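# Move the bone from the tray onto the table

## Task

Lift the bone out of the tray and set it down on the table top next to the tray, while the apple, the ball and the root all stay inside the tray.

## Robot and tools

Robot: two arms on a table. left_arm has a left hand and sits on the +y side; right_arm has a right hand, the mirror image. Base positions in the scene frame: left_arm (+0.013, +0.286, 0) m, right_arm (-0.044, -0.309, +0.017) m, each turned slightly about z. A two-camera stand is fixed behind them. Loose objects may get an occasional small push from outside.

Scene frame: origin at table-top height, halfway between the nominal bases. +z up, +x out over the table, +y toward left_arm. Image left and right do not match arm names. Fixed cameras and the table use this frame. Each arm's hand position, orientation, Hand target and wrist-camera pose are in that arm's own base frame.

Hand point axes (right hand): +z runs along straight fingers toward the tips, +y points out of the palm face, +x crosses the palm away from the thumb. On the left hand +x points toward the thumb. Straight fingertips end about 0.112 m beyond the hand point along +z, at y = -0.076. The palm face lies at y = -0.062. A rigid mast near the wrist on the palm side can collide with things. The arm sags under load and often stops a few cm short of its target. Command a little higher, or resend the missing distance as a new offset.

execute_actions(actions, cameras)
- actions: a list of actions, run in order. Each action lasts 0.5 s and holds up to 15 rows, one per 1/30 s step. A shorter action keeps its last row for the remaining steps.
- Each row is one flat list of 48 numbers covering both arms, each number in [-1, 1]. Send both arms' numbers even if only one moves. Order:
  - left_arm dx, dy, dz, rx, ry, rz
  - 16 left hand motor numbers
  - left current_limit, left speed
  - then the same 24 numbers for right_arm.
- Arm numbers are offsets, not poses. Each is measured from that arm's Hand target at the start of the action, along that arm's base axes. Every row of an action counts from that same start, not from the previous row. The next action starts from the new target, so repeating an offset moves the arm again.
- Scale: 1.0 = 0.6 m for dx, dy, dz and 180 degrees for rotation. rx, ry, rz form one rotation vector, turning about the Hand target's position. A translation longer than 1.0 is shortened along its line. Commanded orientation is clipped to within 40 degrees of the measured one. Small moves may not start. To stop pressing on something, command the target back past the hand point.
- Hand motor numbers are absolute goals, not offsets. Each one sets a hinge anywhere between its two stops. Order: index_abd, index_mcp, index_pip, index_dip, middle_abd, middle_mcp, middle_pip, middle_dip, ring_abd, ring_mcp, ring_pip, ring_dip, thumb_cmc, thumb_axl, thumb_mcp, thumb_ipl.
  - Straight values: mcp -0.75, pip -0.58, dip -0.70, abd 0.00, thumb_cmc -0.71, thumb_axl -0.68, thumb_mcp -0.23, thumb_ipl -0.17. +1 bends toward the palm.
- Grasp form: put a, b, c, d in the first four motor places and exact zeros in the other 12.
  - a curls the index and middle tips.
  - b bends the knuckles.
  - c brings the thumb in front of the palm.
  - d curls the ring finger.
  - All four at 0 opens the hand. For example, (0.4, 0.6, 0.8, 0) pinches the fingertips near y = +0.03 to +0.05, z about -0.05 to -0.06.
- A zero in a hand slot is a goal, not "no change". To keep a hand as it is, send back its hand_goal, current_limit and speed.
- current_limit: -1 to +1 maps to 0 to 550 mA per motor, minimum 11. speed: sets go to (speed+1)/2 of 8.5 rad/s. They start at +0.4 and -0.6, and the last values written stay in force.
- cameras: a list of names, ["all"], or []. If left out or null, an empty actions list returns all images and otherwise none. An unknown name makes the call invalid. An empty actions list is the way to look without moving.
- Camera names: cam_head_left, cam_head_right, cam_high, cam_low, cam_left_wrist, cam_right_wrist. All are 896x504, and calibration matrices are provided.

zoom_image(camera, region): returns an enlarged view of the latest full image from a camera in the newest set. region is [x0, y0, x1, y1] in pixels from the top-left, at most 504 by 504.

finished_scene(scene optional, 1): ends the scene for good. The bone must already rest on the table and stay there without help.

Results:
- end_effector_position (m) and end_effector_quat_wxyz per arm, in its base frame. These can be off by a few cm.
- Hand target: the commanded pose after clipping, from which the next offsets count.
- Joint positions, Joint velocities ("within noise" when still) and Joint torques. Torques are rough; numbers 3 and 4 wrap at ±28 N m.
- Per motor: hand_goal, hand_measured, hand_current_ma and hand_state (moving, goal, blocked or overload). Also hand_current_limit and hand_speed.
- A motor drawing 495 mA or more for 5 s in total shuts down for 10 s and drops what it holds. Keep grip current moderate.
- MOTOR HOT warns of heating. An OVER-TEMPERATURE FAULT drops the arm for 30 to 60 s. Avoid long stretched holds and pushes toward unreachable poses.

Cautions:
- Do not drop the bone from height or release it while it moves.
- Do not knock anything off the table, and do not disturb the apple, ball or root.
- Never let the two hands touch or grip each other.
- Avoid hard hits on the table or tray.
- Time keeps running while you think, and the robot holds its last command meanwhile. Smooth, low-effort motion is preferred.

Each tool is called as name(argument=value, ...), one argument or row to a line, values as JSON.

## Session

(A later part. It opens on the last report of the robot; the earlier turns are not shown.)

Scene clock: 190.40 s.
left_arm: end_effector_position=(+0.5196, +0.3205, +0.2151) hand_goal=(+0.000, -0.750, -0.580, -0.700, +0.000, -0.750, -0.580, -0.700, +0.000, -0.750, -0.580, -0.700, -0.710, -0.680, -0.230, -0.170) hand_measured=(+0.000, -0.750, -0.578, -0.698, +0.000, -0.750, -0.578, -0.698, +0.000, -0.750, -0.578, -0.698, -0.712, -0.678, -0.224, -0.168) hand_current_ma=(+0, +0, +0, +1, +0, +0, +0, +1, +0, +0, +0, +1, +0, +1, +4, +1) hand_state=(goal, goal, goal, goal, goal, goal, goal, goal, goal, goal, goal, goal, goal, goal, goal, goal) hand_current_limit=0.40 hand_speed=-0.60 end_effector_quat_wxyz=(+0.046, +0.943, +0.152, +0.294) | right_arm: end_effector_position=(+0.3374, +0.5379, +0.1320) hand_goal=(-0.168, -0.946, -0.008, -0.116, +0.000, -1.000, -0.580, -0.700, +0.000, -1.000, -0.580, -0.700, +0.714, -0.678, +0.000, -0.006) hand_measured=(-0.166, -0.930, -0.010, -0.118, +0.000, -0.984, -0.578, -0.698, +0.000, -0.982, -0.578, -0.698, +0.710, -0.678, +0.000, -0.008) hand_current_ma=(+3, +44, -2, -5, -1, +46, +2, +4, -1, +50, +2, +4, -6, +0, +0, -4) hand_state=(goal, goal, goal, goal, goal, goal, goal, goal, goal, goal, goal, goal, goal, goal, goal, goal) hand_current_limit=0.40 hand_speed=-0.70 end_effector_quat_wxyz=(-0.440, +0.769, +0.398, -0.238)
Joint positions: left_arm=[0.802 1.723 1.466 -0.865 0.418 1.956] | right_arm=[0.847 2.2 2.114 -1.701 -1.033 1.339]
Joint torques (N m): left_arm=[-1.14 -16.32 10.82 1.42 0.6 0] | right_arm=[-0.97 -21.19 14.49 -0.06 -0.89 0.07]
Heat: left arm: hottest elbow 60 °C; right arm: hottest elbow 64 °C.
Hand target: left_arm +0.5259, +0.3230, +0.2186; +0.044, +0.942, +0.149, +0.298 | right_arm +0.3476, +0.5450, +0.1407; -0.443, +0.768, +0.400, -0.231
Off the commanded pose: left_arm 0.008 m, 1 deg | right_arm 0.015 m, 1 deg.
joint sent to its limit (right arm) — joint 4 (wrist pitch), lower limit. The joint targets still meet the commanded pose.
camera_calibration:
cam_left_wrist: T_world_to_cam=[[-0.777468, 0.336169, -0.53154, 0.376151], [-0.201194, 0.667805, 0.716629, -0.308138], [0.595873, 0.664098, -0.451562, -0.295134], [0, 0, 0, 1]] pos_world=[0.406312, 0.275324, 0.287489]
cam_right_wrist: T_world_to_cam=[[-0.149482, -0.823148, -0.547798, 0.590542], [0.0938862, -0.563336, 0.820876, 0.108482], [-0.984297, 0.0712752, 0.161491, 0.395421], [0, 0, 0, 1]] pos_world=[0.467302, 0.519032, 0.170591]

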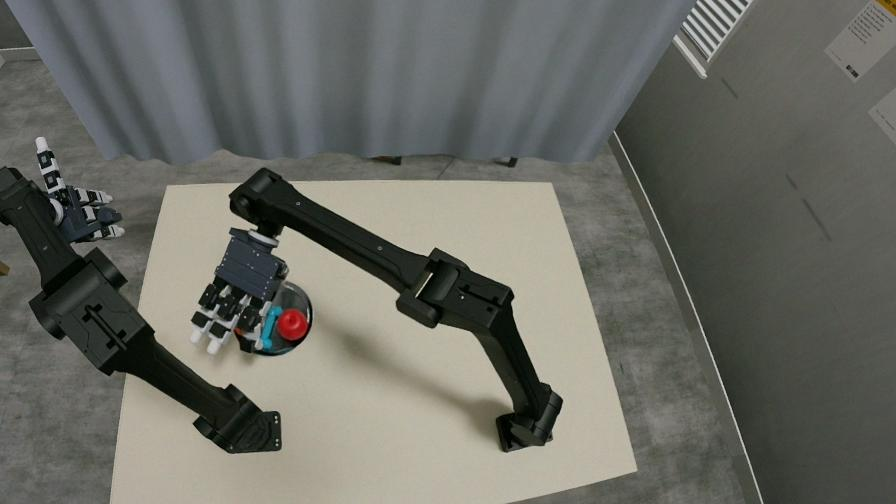

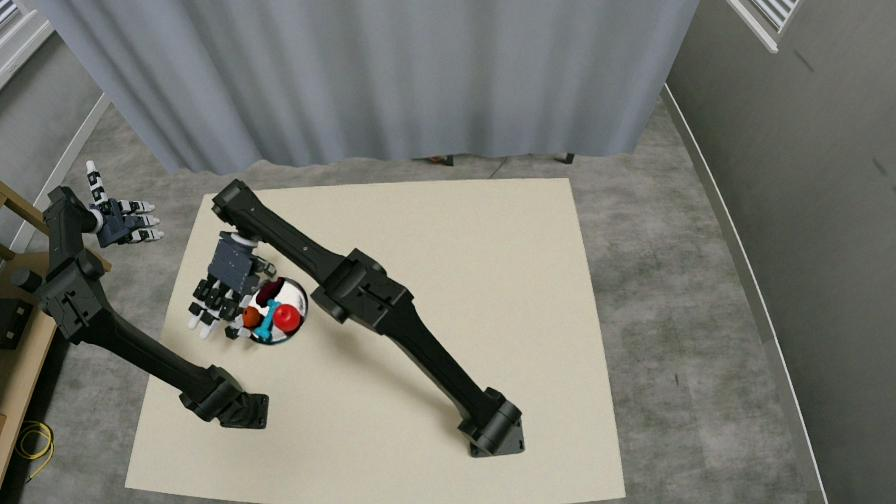

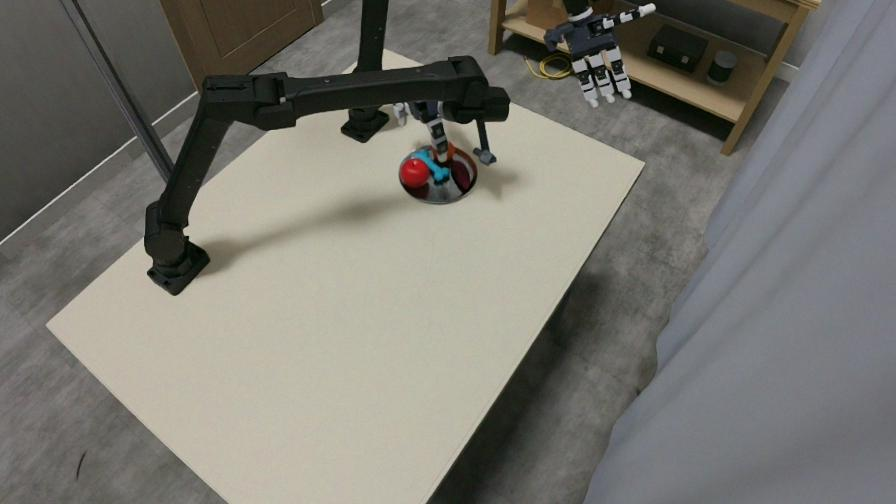

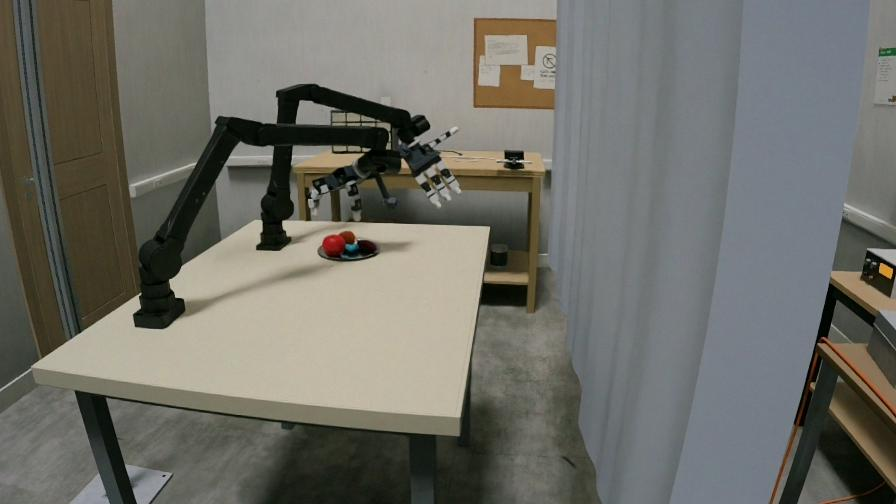

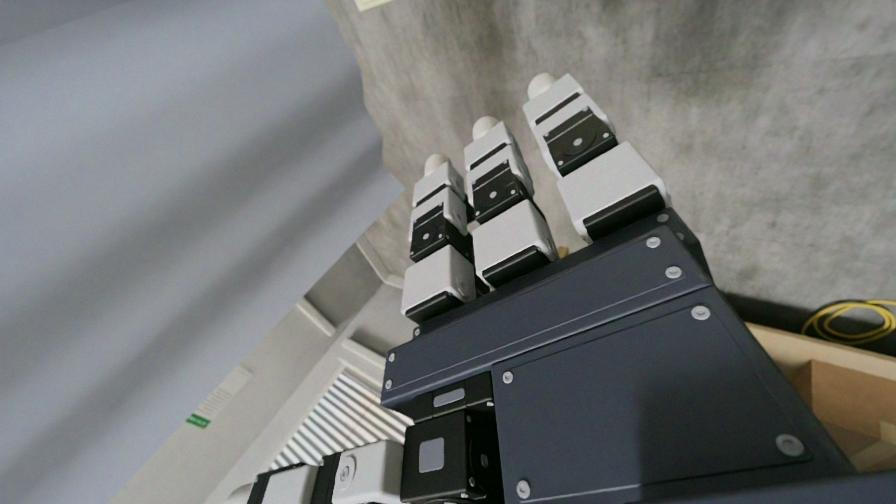

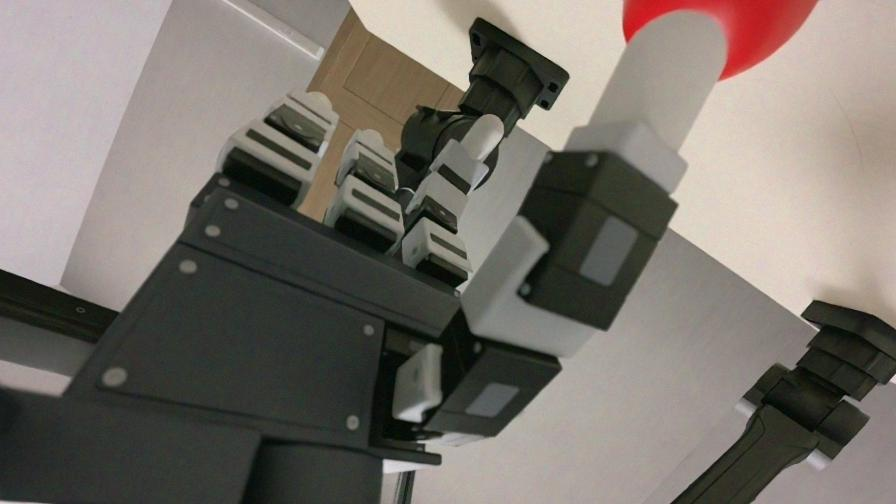

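execute_actions(
  actions=[
    [[0,0,0,0,0,0,0,0,0,0,0,0,0,0,0,0,0,0,0,0,0,0,0.4,-0.6,0.0158,0.049,-0.04,0,0,0,-0.167,-0.945,-0.007,-0.116,0,-1,-0.58,-0.7,0,-1,-0.58,-0.7,0.714,-0.677,0,-0.005,0.4,-0.7]],
    [[0,0,0,0,0,0,0,0,0,0,0,0,0,0,0,0,0,0,0,0,0,0,0.4,-0.6,0,0,-0.045,0,0,0,-0.167,-0.945,-0.007,-0.116,0,-1,-0.58,-0.7,0,-1,-0.58,-0.7,0.714,-0.677,0,-0.005,0.4,-0.7]],
  ],
  cameras=["cam_head_left", "cam_head_right", "cam_high", "cam_low", "cam_right_wrist"],
)

Scene clock: 201.00 s.
left_arm: end_effector_position=(+0.5196, +0.3205, +0.2151) hand_goal=(+0.000, -0.750, -0.580, -0.700, +0.000, -0.750, -0.580, -0.700, +0.000, -0.750, -0.580, -0.700, -0.710, -0.680, -0.230, -0.170) hand_measured=(+0.000, -0.750, -0.578, -0.698, +0.000, -0.750, -0.578, -0.698, +0.000, -0.750, -0.578, -0.698, -0.712, -0.678, -0.224, -0.168) hand_current_ma=(+0, +0, +0, +1, +0, +0, +0, +1, +0, +0, +0, +1, +0, +1, +4, +1) hand_state=(goal, goal, goal, goal, goal, goal, goal, goal, goal, goal, goal, goal, goal, goal, goal, goal) hand_current_limit=0.40 hand_speed=-0.60 end_effector_quat_wxyz=(+0.046, +0.943, +0.152, +0.294) | right_arm: end_effector_position=(+0.3602, +0.5670, +0.1030) hand_goal=(-0.168, -0.946, -0.008, -0.116, +0.000, -1.000, -0.580, -0.700, +0.000, -1.000, -0.580, -0.700, +0.714, -0.678, +0.000, -0.006) hand_measured=(-0.166, -0.930, -0.010, -0.118, +0.000, -0.984, -0.578, -0.698, +0.000, -0.982, -0.578, -0.698, +0.712, -0.678, +0.000, -0.008) hand_current_ma=(+3, +44, -2, -5, -1, +46, +2, +4, -1, +50, +2, +4, -4, +0, +0, -4) hand_state=(goal, goal, goal, goal, goal, goal, goal, goal, goal, goal, goal, goal, goal, goal, goal, goal) hand_current_limit=0.40 hand_speed=-0.70 end_effector_quat_wxyz=(-0.447, +0.769, +0.399, -0.224)
Joint positions: left_arm=[0.802 1.723 1.466 -0.865 0.418 1.956] | right_arm=[0.849 2.308 2.233 -1.661 -1.039 1.366]
Joint torques (N m): left_arm=[-1.26 -16.21 10.85 1.39 0.6 0.01] | right_arm=[0.5 -21.19 11.78 0.38 -0.83 0.02]
Heat: left arm: hottest elbow 60 °C; right arm: hottest elbow 67 °C.
Hand target: left_arm +0.5259, +0.3230, +0.2186; +0.044, +0.942, +0.149, +0.298 | right_arm +0.3571, +0.5744, +0.0895; -0.443, +0.768, +0.399, -0.231
Off the commanded pose: left_arm 0.008 m, 1 deg | right_arm 0.015 m, 1 deg.
camera_calibration:
cam_right_wrist: T_world_to_cam=[[-0.151282, -0.808772, -0.568332, 0.596573], [0.073716, -0.582579, 0.809424, 0.165911], [-0.985738, 0.080556, 0.147753, 0.417017], [0, 0, 0, 1]] pos_world=[0.48909, 0.545555, 0.143143]
Images, in order (width x height): cam_head_left 896x504, cam_head_right 896x504, cam_high 896x504, cam_low 896x504, cam_right_wrist 896x504.

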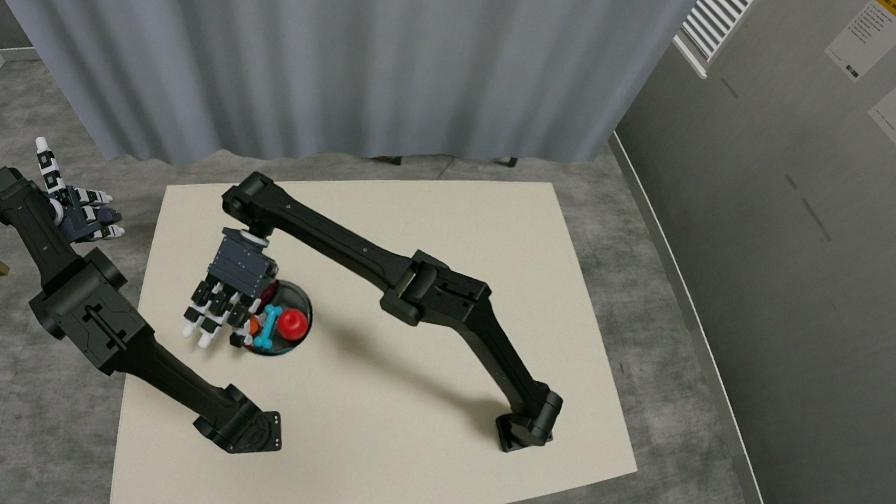

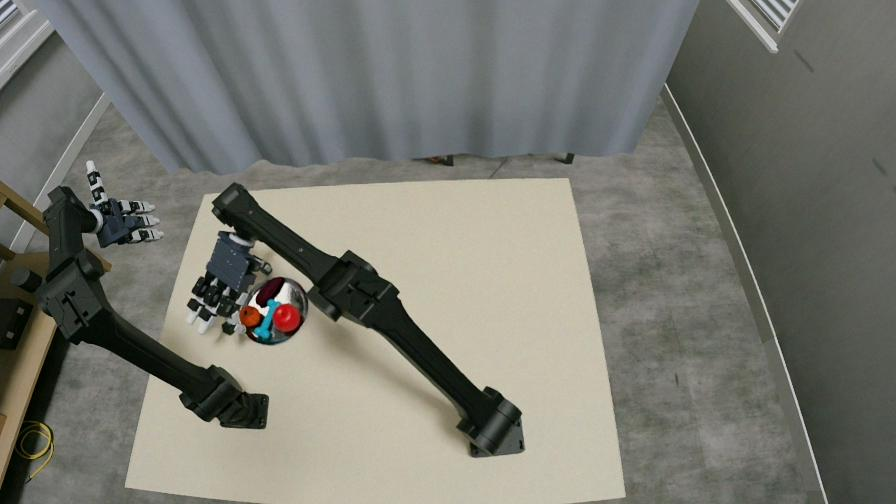

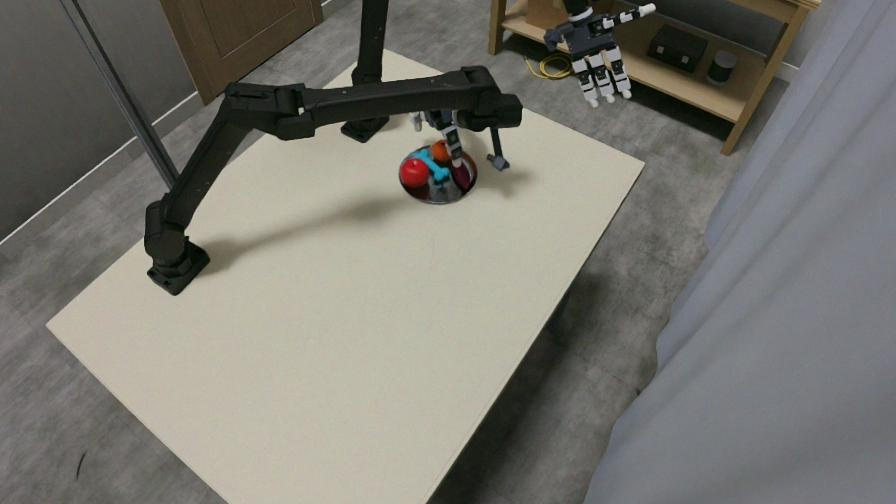

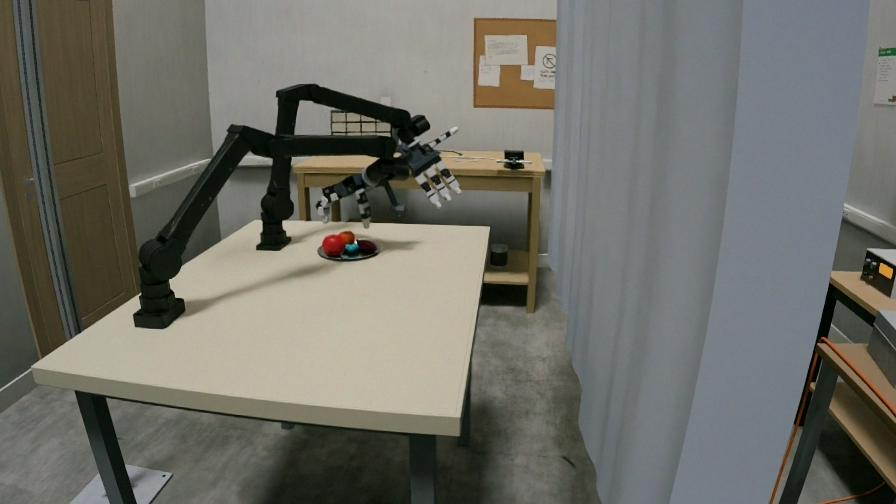

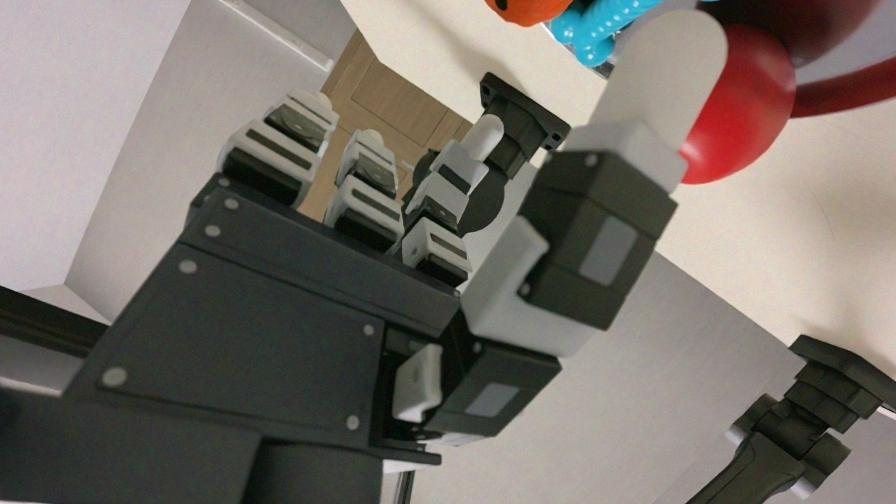

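zoom_image(
  camera="cam_high",
  region=[390, 100, 520, 210],
)

zoom_image(
  camera="cam_head_right",
  region=[180, 220, 320, 360],
)

zoom_image(
  camera="cam_head_left",
  region=[180, 220, 320, 360],
)

zoom_image(
  camera="cam_low",
  region=[300, 160, 420, 270],
)

Scaled by 3.877 from the camera's 896x504 image, which has a finer 1280x720 frame.

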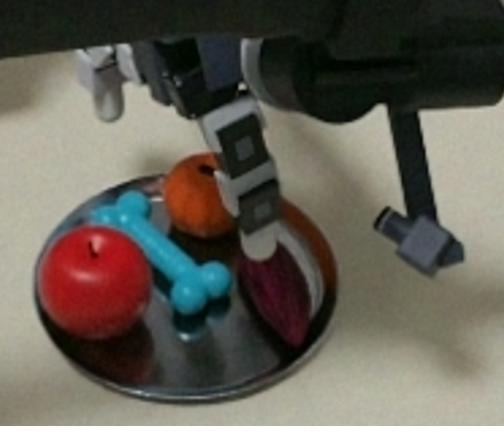

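Scaled by 3.600 from the camera's 896x504 image, which has a finer 1280x720 frame.

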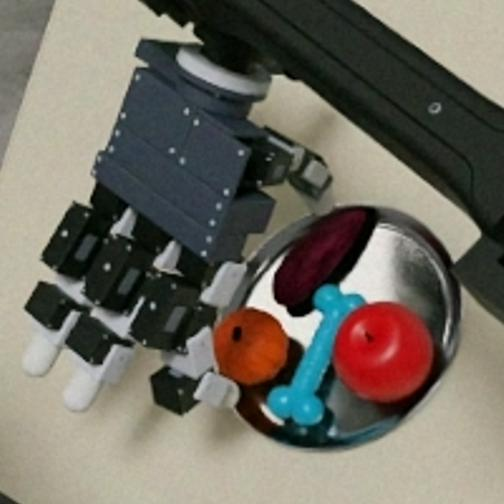

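Scaled by 3.600 from the camera's 896x504 image, which has a finer 1280x720 frame.

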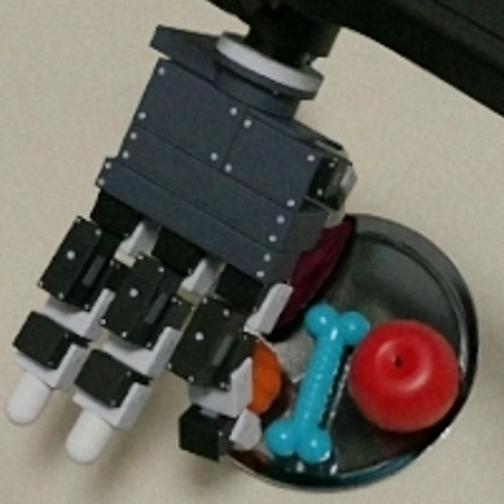

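Scaled by 4.200 from the camera's 896x504 image, which has a finer 1280x720 frame.

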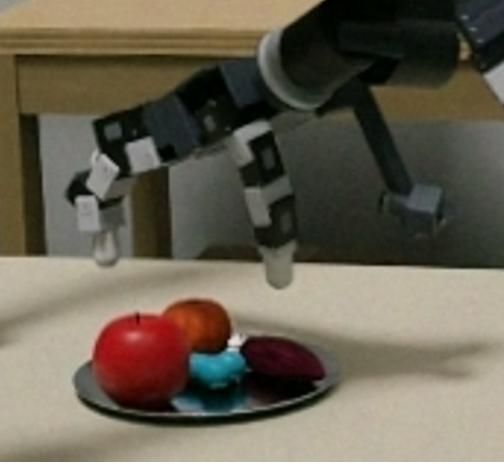

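execute_actions(
  actions=[
    [[0,0,0,0,0,0,0,0,0,0,0,0,0,0,0,0,0,0,0,0,0,0,0.4,-0.6,-0.02,-0.002,-0.04,0,0,0,-0.167,-0.945,-0.007,-0.116,0,-1,-0.58,-0.7,0,-1,-0.58,-0.7,0.714,-0.677,0,-0.005,0.4,-0.7]],
    [[0,0,0,0,0,0,0,0,0,0,0,0,0,0,0,0,0,0,0,0,0,0,0.4,-0.6,0,0,-0.02,0,0,0,-0.167,-0.945,-0.007,-0.116,0,-1,-0.58,-0.7,0,-1,-0.58,-0.7,0.714,-0.677,0,-0.005,0.4,-0.7]],
  ],
  cameras=["cam_head_left", "cam_head_right", "cam_high", "cam_low", "cam_right_wrist"],
)

zoom_image(
  camera="cam_high",
  region=[390, 120, 490, 210],
)

zoom_image(
  camera="cam_low",
  region=[300, 180, 400, 270],
)

zoom_image(
  camera="cam_head_left",
  region=[200, 250, 320, 370],
)

zoom_image(
  camera="cam_head_right",
  region=[200, 250, 320, 360],
)

Scene clock: 209.00 s.
left_arm: end_effector_position=(+0.5196, +0.3205, +0.2151) hand_goal=(+0.000, -0.750, -0.580, -0.700, +0.000, -0.750, -0.580, -0.700, +0.000, -0.750, -0.580, -0.700, -0.710, -0.680, -0.230, -0.170) hand_measured=(+0.000, -0.750, -0.578, -0.698, +0.000, -0.750, -0.578, -0.698, +0.000, -0.750, -0.578, -0.698, -0.712, -0.678, -0.224, -0.168) hand_current_ma=(+0, +0, +0, +1, +0, +0, +0, +1, +0, +0, +0, +1, +0, +1, +4, +1) hand_state=(goal, goal, goal, goal, goal, goal, goal, goal, goal, goal, goal, goal, goal, goal, goal, goal) hand_current_limit=0.40 hand_speed=-0.60 end_effector_quat_wxyz=(+0.046, +0.943, +0.152, +0.294) | right_arm: end_effector_position=(+0.3505, +0.5722, +0.0648) hand_goal=(-0.168, -0.946, -0.008, -0.116, +0.000, -1.000, -0.580, -0.700, +0.000, -1.000, -0.580, -0.700, +0.714, -0.678, +0.000, -0.006) hand_measured=(-0.166, -0.930, -0.010, -0.118, +0.000, -0.984, -0.578, -0.698, +0.000, -0.982, -0.578, -0.698, +0.712, -0.678, +0.000, -0.008) hand_current_ma=(+3, +44, -2, -5, -1, +46, +2, +4, -1, +50, +2, +4, -4, +0, +0, -4) hand_state=(goal, goal, goal, goal, goal, goal, goal, goal, goal, goal, goal, goal, goal, goal, goal, goal) hand_current_limit=0.40 hand_speed=-0.70 end_effector_quat_wxyz=(-0.448, +0.766, +0.405, -0.221)
Joint positions: left_arm=[0.802 1.723 1.466 -0.865 0.418 1.956] | right_arm=[0.864 2.305 2.129 -1.534 -1.04 1.383]
Joint torques (N m): left_arm=[-1.08 -16.32 10.84 1.4 0.6 0.01] | right_arm=[0.03 -22.18 9.8 0.43 -0.85 0.09]
Heat: left arm: hottest elbow 61 °C; right arm: hottest elbow 66 °C.
Hand target: left_arm +0.5259, +0.3230, +0.2186; +0.044, +0.942, +0.149, +0.298 | right_arm +0.3453, +0.5732, +0.0536; -0.443, +0.768, +0.399, -0.231
Off the commanded pose: left_arm 0.008 m, 1 deg | right_arm 0.012 m, 1 deg.
camera_calibration:
cam_right_wrist: T_world_to_cam=[[-0.141547, -0.804718, -0.576535, 0.572441], [0.0717216, -0.589205, 0.804794, 0.205251], [-0.98733, 0.0725659, 0.141116, 0.418284], [0, 0, 0, 1]] pos_world=[0.479291, 0.551235, 0.105821]
Images, in order (width x height): cam_head_left 896x504, cam_head_right 896x504, cam_high 896x504, cam_low 896x504, cam_right_wrist 896x504.

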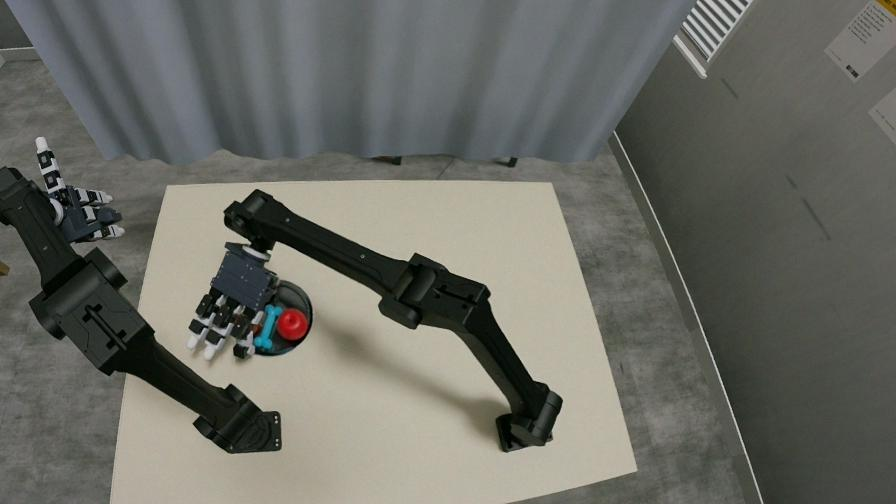

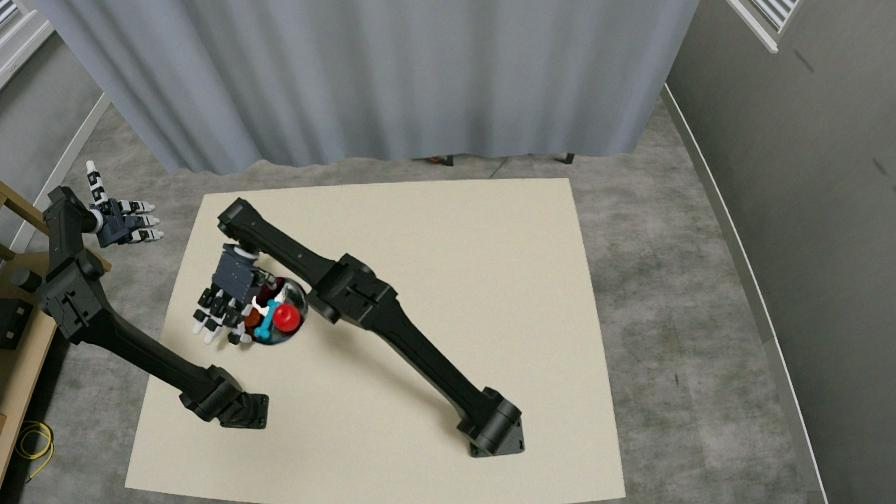

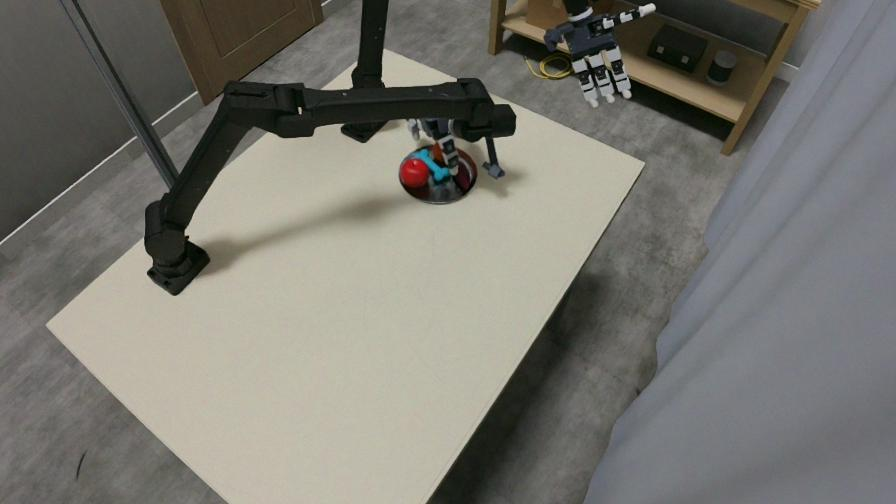

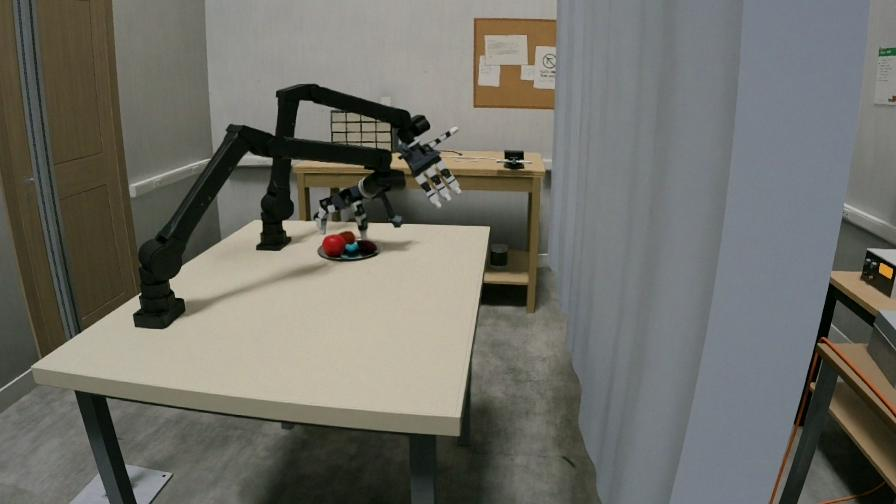

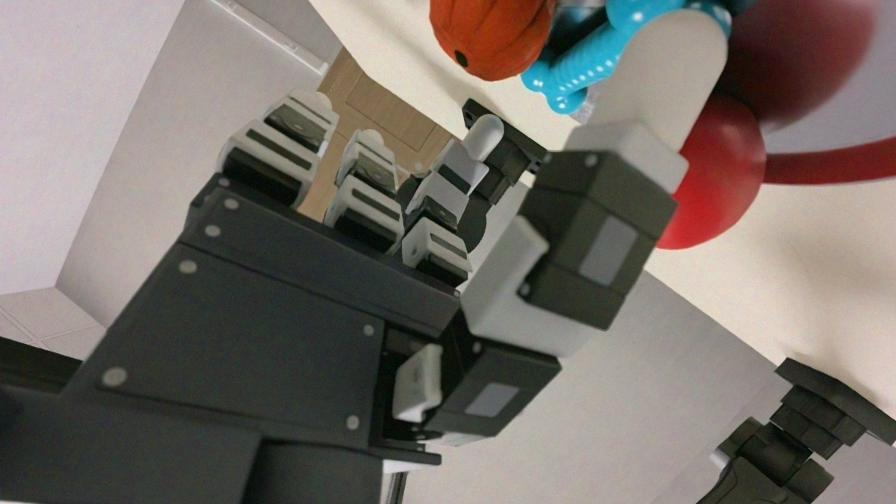

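Scaled by 5.040 from the camera's 896x504 image, which has a finer 1280x720 frame.

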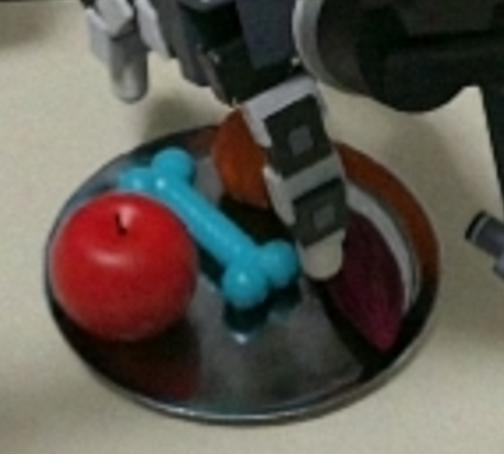

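Scaled by 5.040 from the camera's 896x504 image, which has a finer 1280x720 frame.

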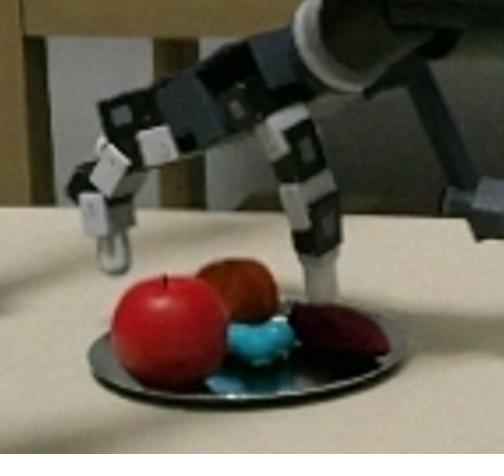

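Scaled by 4.200 from the camera's 896x504 image, which has a finer 1280x720 frame.

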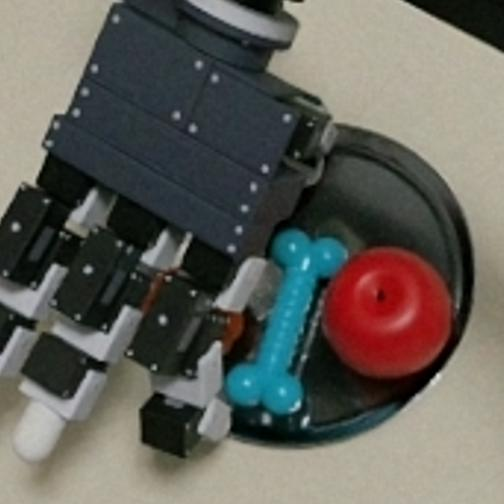

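Scaled by 4.200 from the camera's 896x504 image, which has a finer 1280x720 frame.

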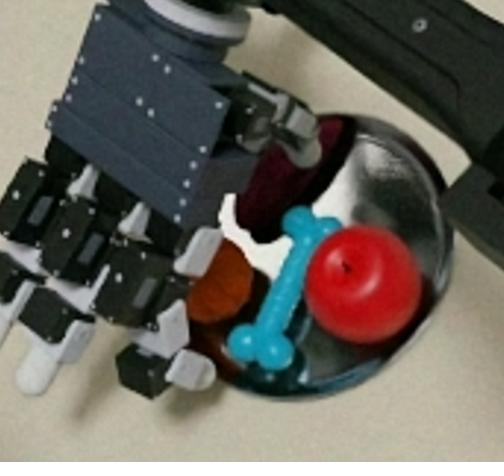

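execute_actions(
  actions=[
    [[0,0,0,0,0,0,0,0,0,0,0,0,0,0,0,0,0,0,0,0,0,0,0.4,-0.6,-0.003,-0.002,-0.037,0,0,0,-0.3,-0.945,-0.007,-0.116,0,-1,-0.58,-0.7,0,-1,-0.58,-0.7,0.714,-0.677,0,-0.005,0.4,-0.7]],
  ],
  cameras=["cam_head_left", "cam_head_right", "cam_high", "cam_low", "cam_right_wrist"],
)

zoom_image(
  camera="cam_high",
  region=[390, 130, 490, 210],
)

zoom_image(
  camera="cam_low",
  region=[310, 200, 400, 270],
)

zoom_image(
  camera="cam_head_left",
  region=[220, 270, 320, 370],
)

zoom_image(
  camera="cam_head_right",
  region=[220, 270, 320, 360],
)

zoom_image(
  camera="cam_right_wrist",
  region=[400, 0, 896, 280],
)

Scene clock: 219.97 s.
left_arm: end_effector_position=(+0.5196, +0.3205, +0.2151) hand_goal=(+0.000, -0.750, -0.580, -0.700, +0.000, -0.750, -0.580, -0.700, +0.000, -0.750, -0.580, -0.700, -0.710, -0.680, -0.230, -0.170) hand_measured=(+0.000, -0.750, -0.578, -0.698, +0.000, -0.750, -0.578, -0.698, +0.000, -0.750, -0.578, -0.698, -0.712, -0.678, -0.224, -0.168) hand_current_ma=(+0, +0, +0, +1, +0, +0, +0, +1, +0, +0, +0, +1, +0, +1, +4, +1) hand_state=(goal, goal, goal, goal, goal, goal, goal, goal, goal, goal, goal, goal, goal, goal, goal, goal) hand_current_limit=0.40 hand_speed=-0.60 end_effector_quat_wxyz=(+0.046, +0.943, +0.152, +0.294) | right_arm: end_effector_position=(+0.3490, +0.5705, +0.0454) hand_goal=(-0.300, -0.946, -0.008, -0.116, +0.000, -1.000, -0.580, -0.700, +0.000, -1.000, -0.580, -0.700, +0.714, -0.678, +0.000, -0.006) hand_measured=(-0.296, -0.930, -0.010, -0.118, +0.000, -0.984, -0.578, -0.698, +0.000, -0.982, -0.578, -0.698, +0.712, -0.678, +0.000, -0.008) hand_current_ma=(+5, +44, -2, -5, -1, +46, +2, +4, -1, +50, +2, +4, -4, +0, +0, -4) hand_state=(goal, goal, goal, goal, goal, goal, goal, goal, goal, goal, goal, goal, goal, goal, goal, goal) hand_current_limit=0.40 hand_speed=-0.70 end_effector_quat_wxyz=(-0.448, +0.766, +0.405, -0.220)
Joint positions: left_arm=[0.802 1.723 1.466 -0.865 0.418 1.956] | right_arm=[0.864 2.308 2.083 -1.481 -1.04 1.385]
Joint torques (N m): left_arm=[-1.03 -16.21 10.81 1.42 0.6 0] | right_arm=[0.26 -21.01 9.98 0.44 -0.84 0.07]
Heat: left arm: hottest elbow 61 °C; right arm: hottest elbow 63 °C.
Hand target: left_arm +0.5259, +0.3230, +0.2186; +0.044, +0.942, +0.149, +0.298 | right_arm +0.3434, +0.5719, +0.0314; -0.443, +0.769, +0.399, -0.231
Off the commanded pose: left_arm 0.008 m, 1 deg | right_arm 0.015 m, 1 deg.
camera_calibration:
cam_right_wrist: T_world_to_cam=[[-0.141414, -0.803664, -0.578037, 0.559058], [0.0698951, -0.590553, 0.803966, 0.221461], [-0.98748, 0.0732902, 0.139685, 0.419462], [0, 0, 0, 1]] pos_world=[0.47779, 0.549337, 0.0865168]
Images, in order (width x height): cam_head_left 896x504, cam_head_right 896x504, cam_high 896x504, cam_low 896x504, cam_right_wrist 896x504.

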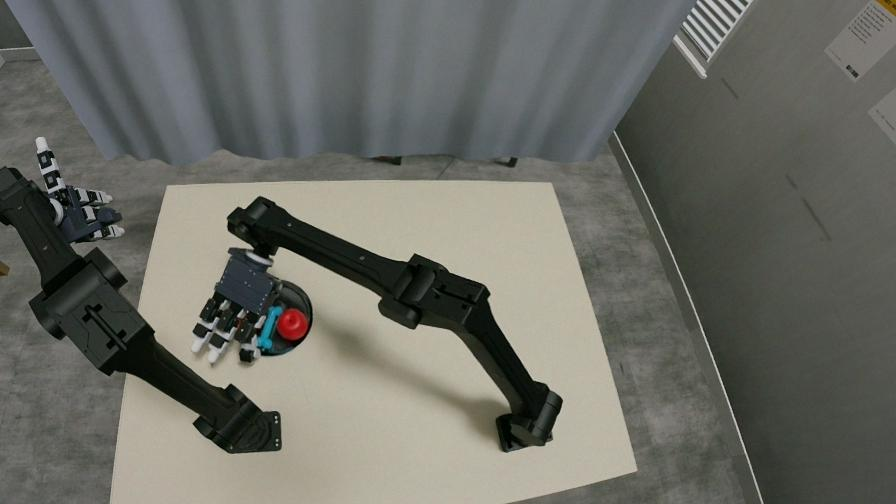

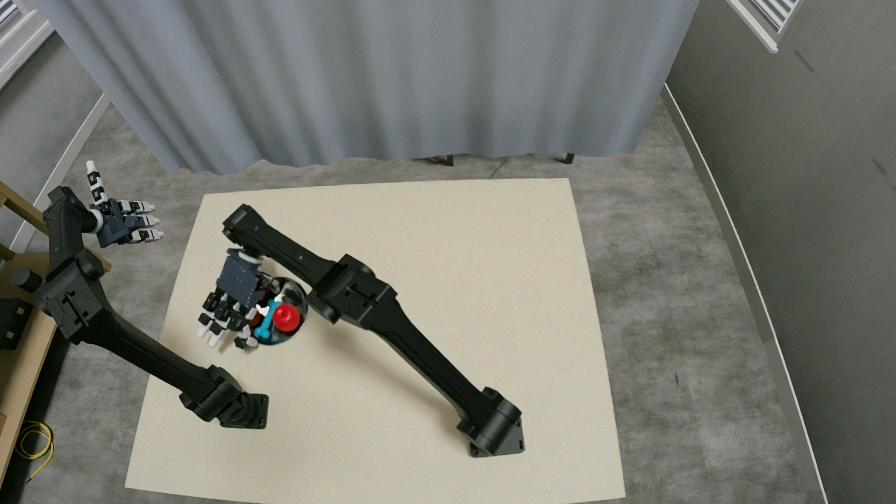

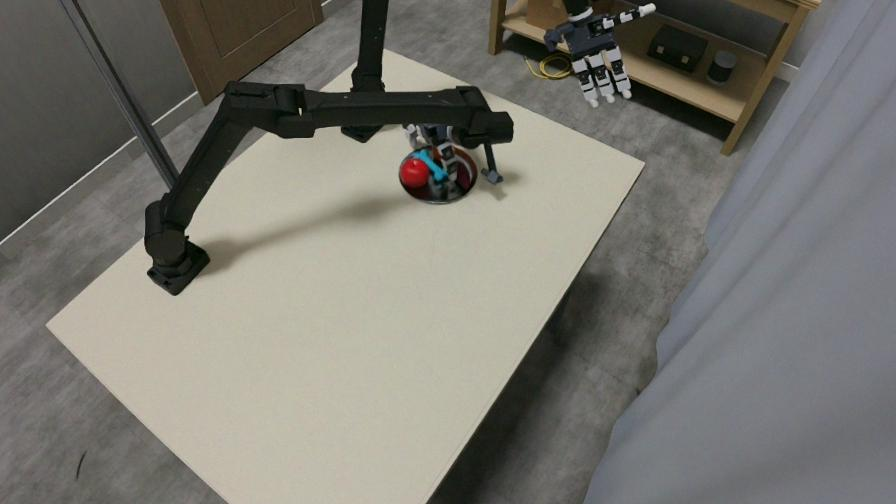

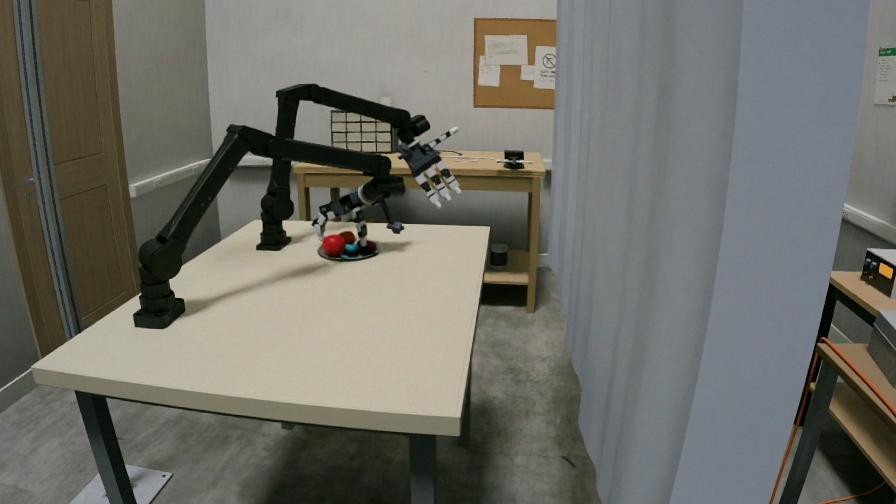

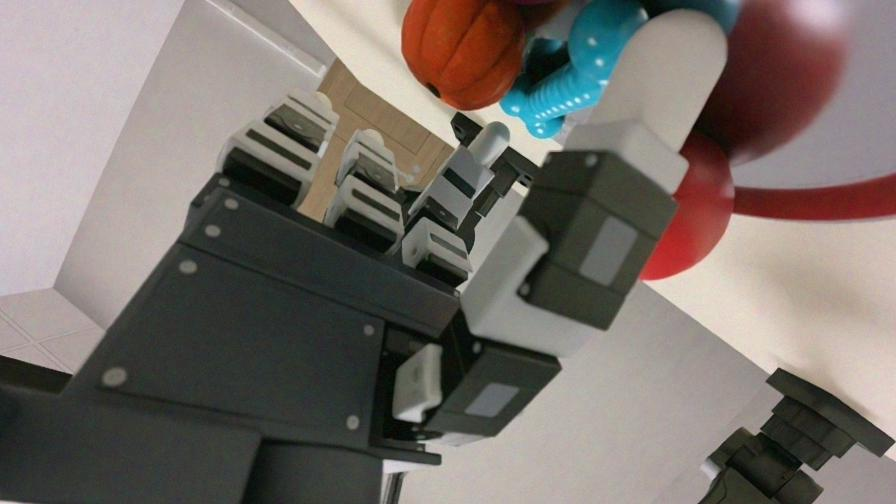

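Scaled by 5.040 from the camera's 896x504 image, which has a finer 1280x720 frame.

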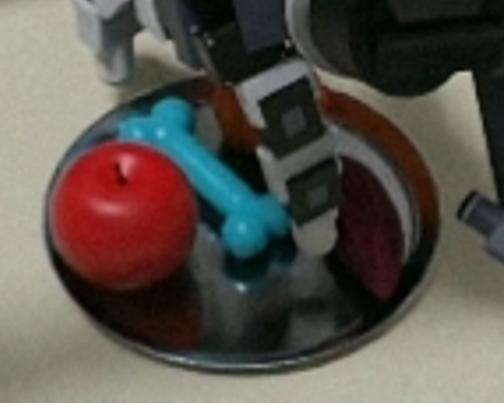

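Scaled by 5.600 from the camera's 896x504 image, which has a finer 1280x720 frame.

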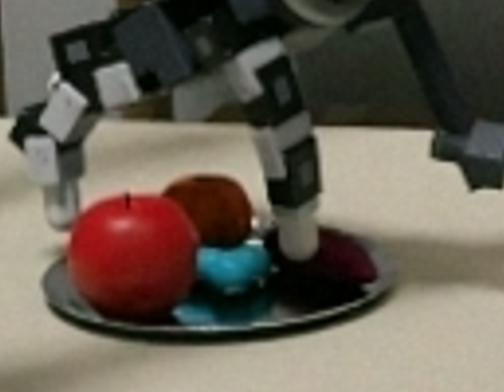

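Scaled by 5.040 from the camera's 896x504 image, which has a finer 1280x720 frame.

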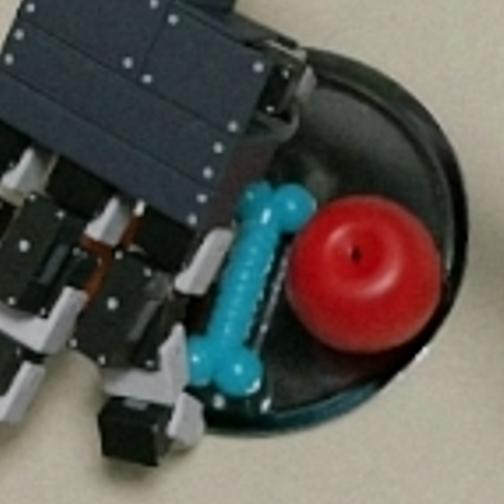

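Scaled by 5.040 from the camera's 896x504 image, which has a finer 1280x720 frame.

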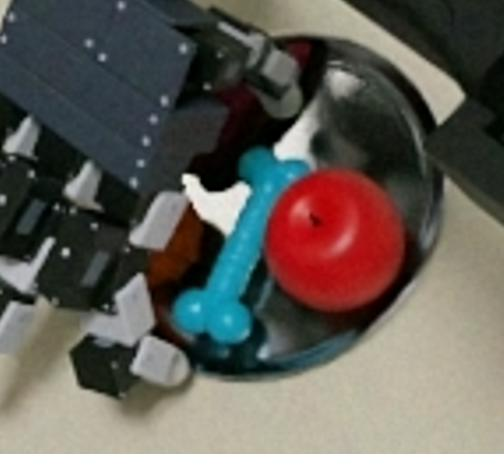

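Scaled by 1.016 from the camera's 896x504 image, which has a finer 1280x720 frame.

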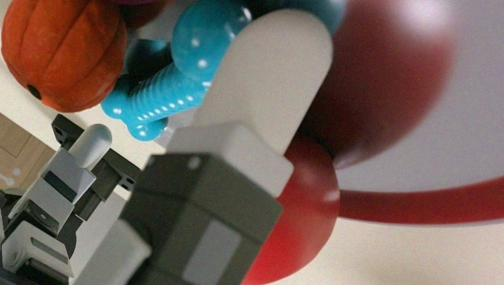

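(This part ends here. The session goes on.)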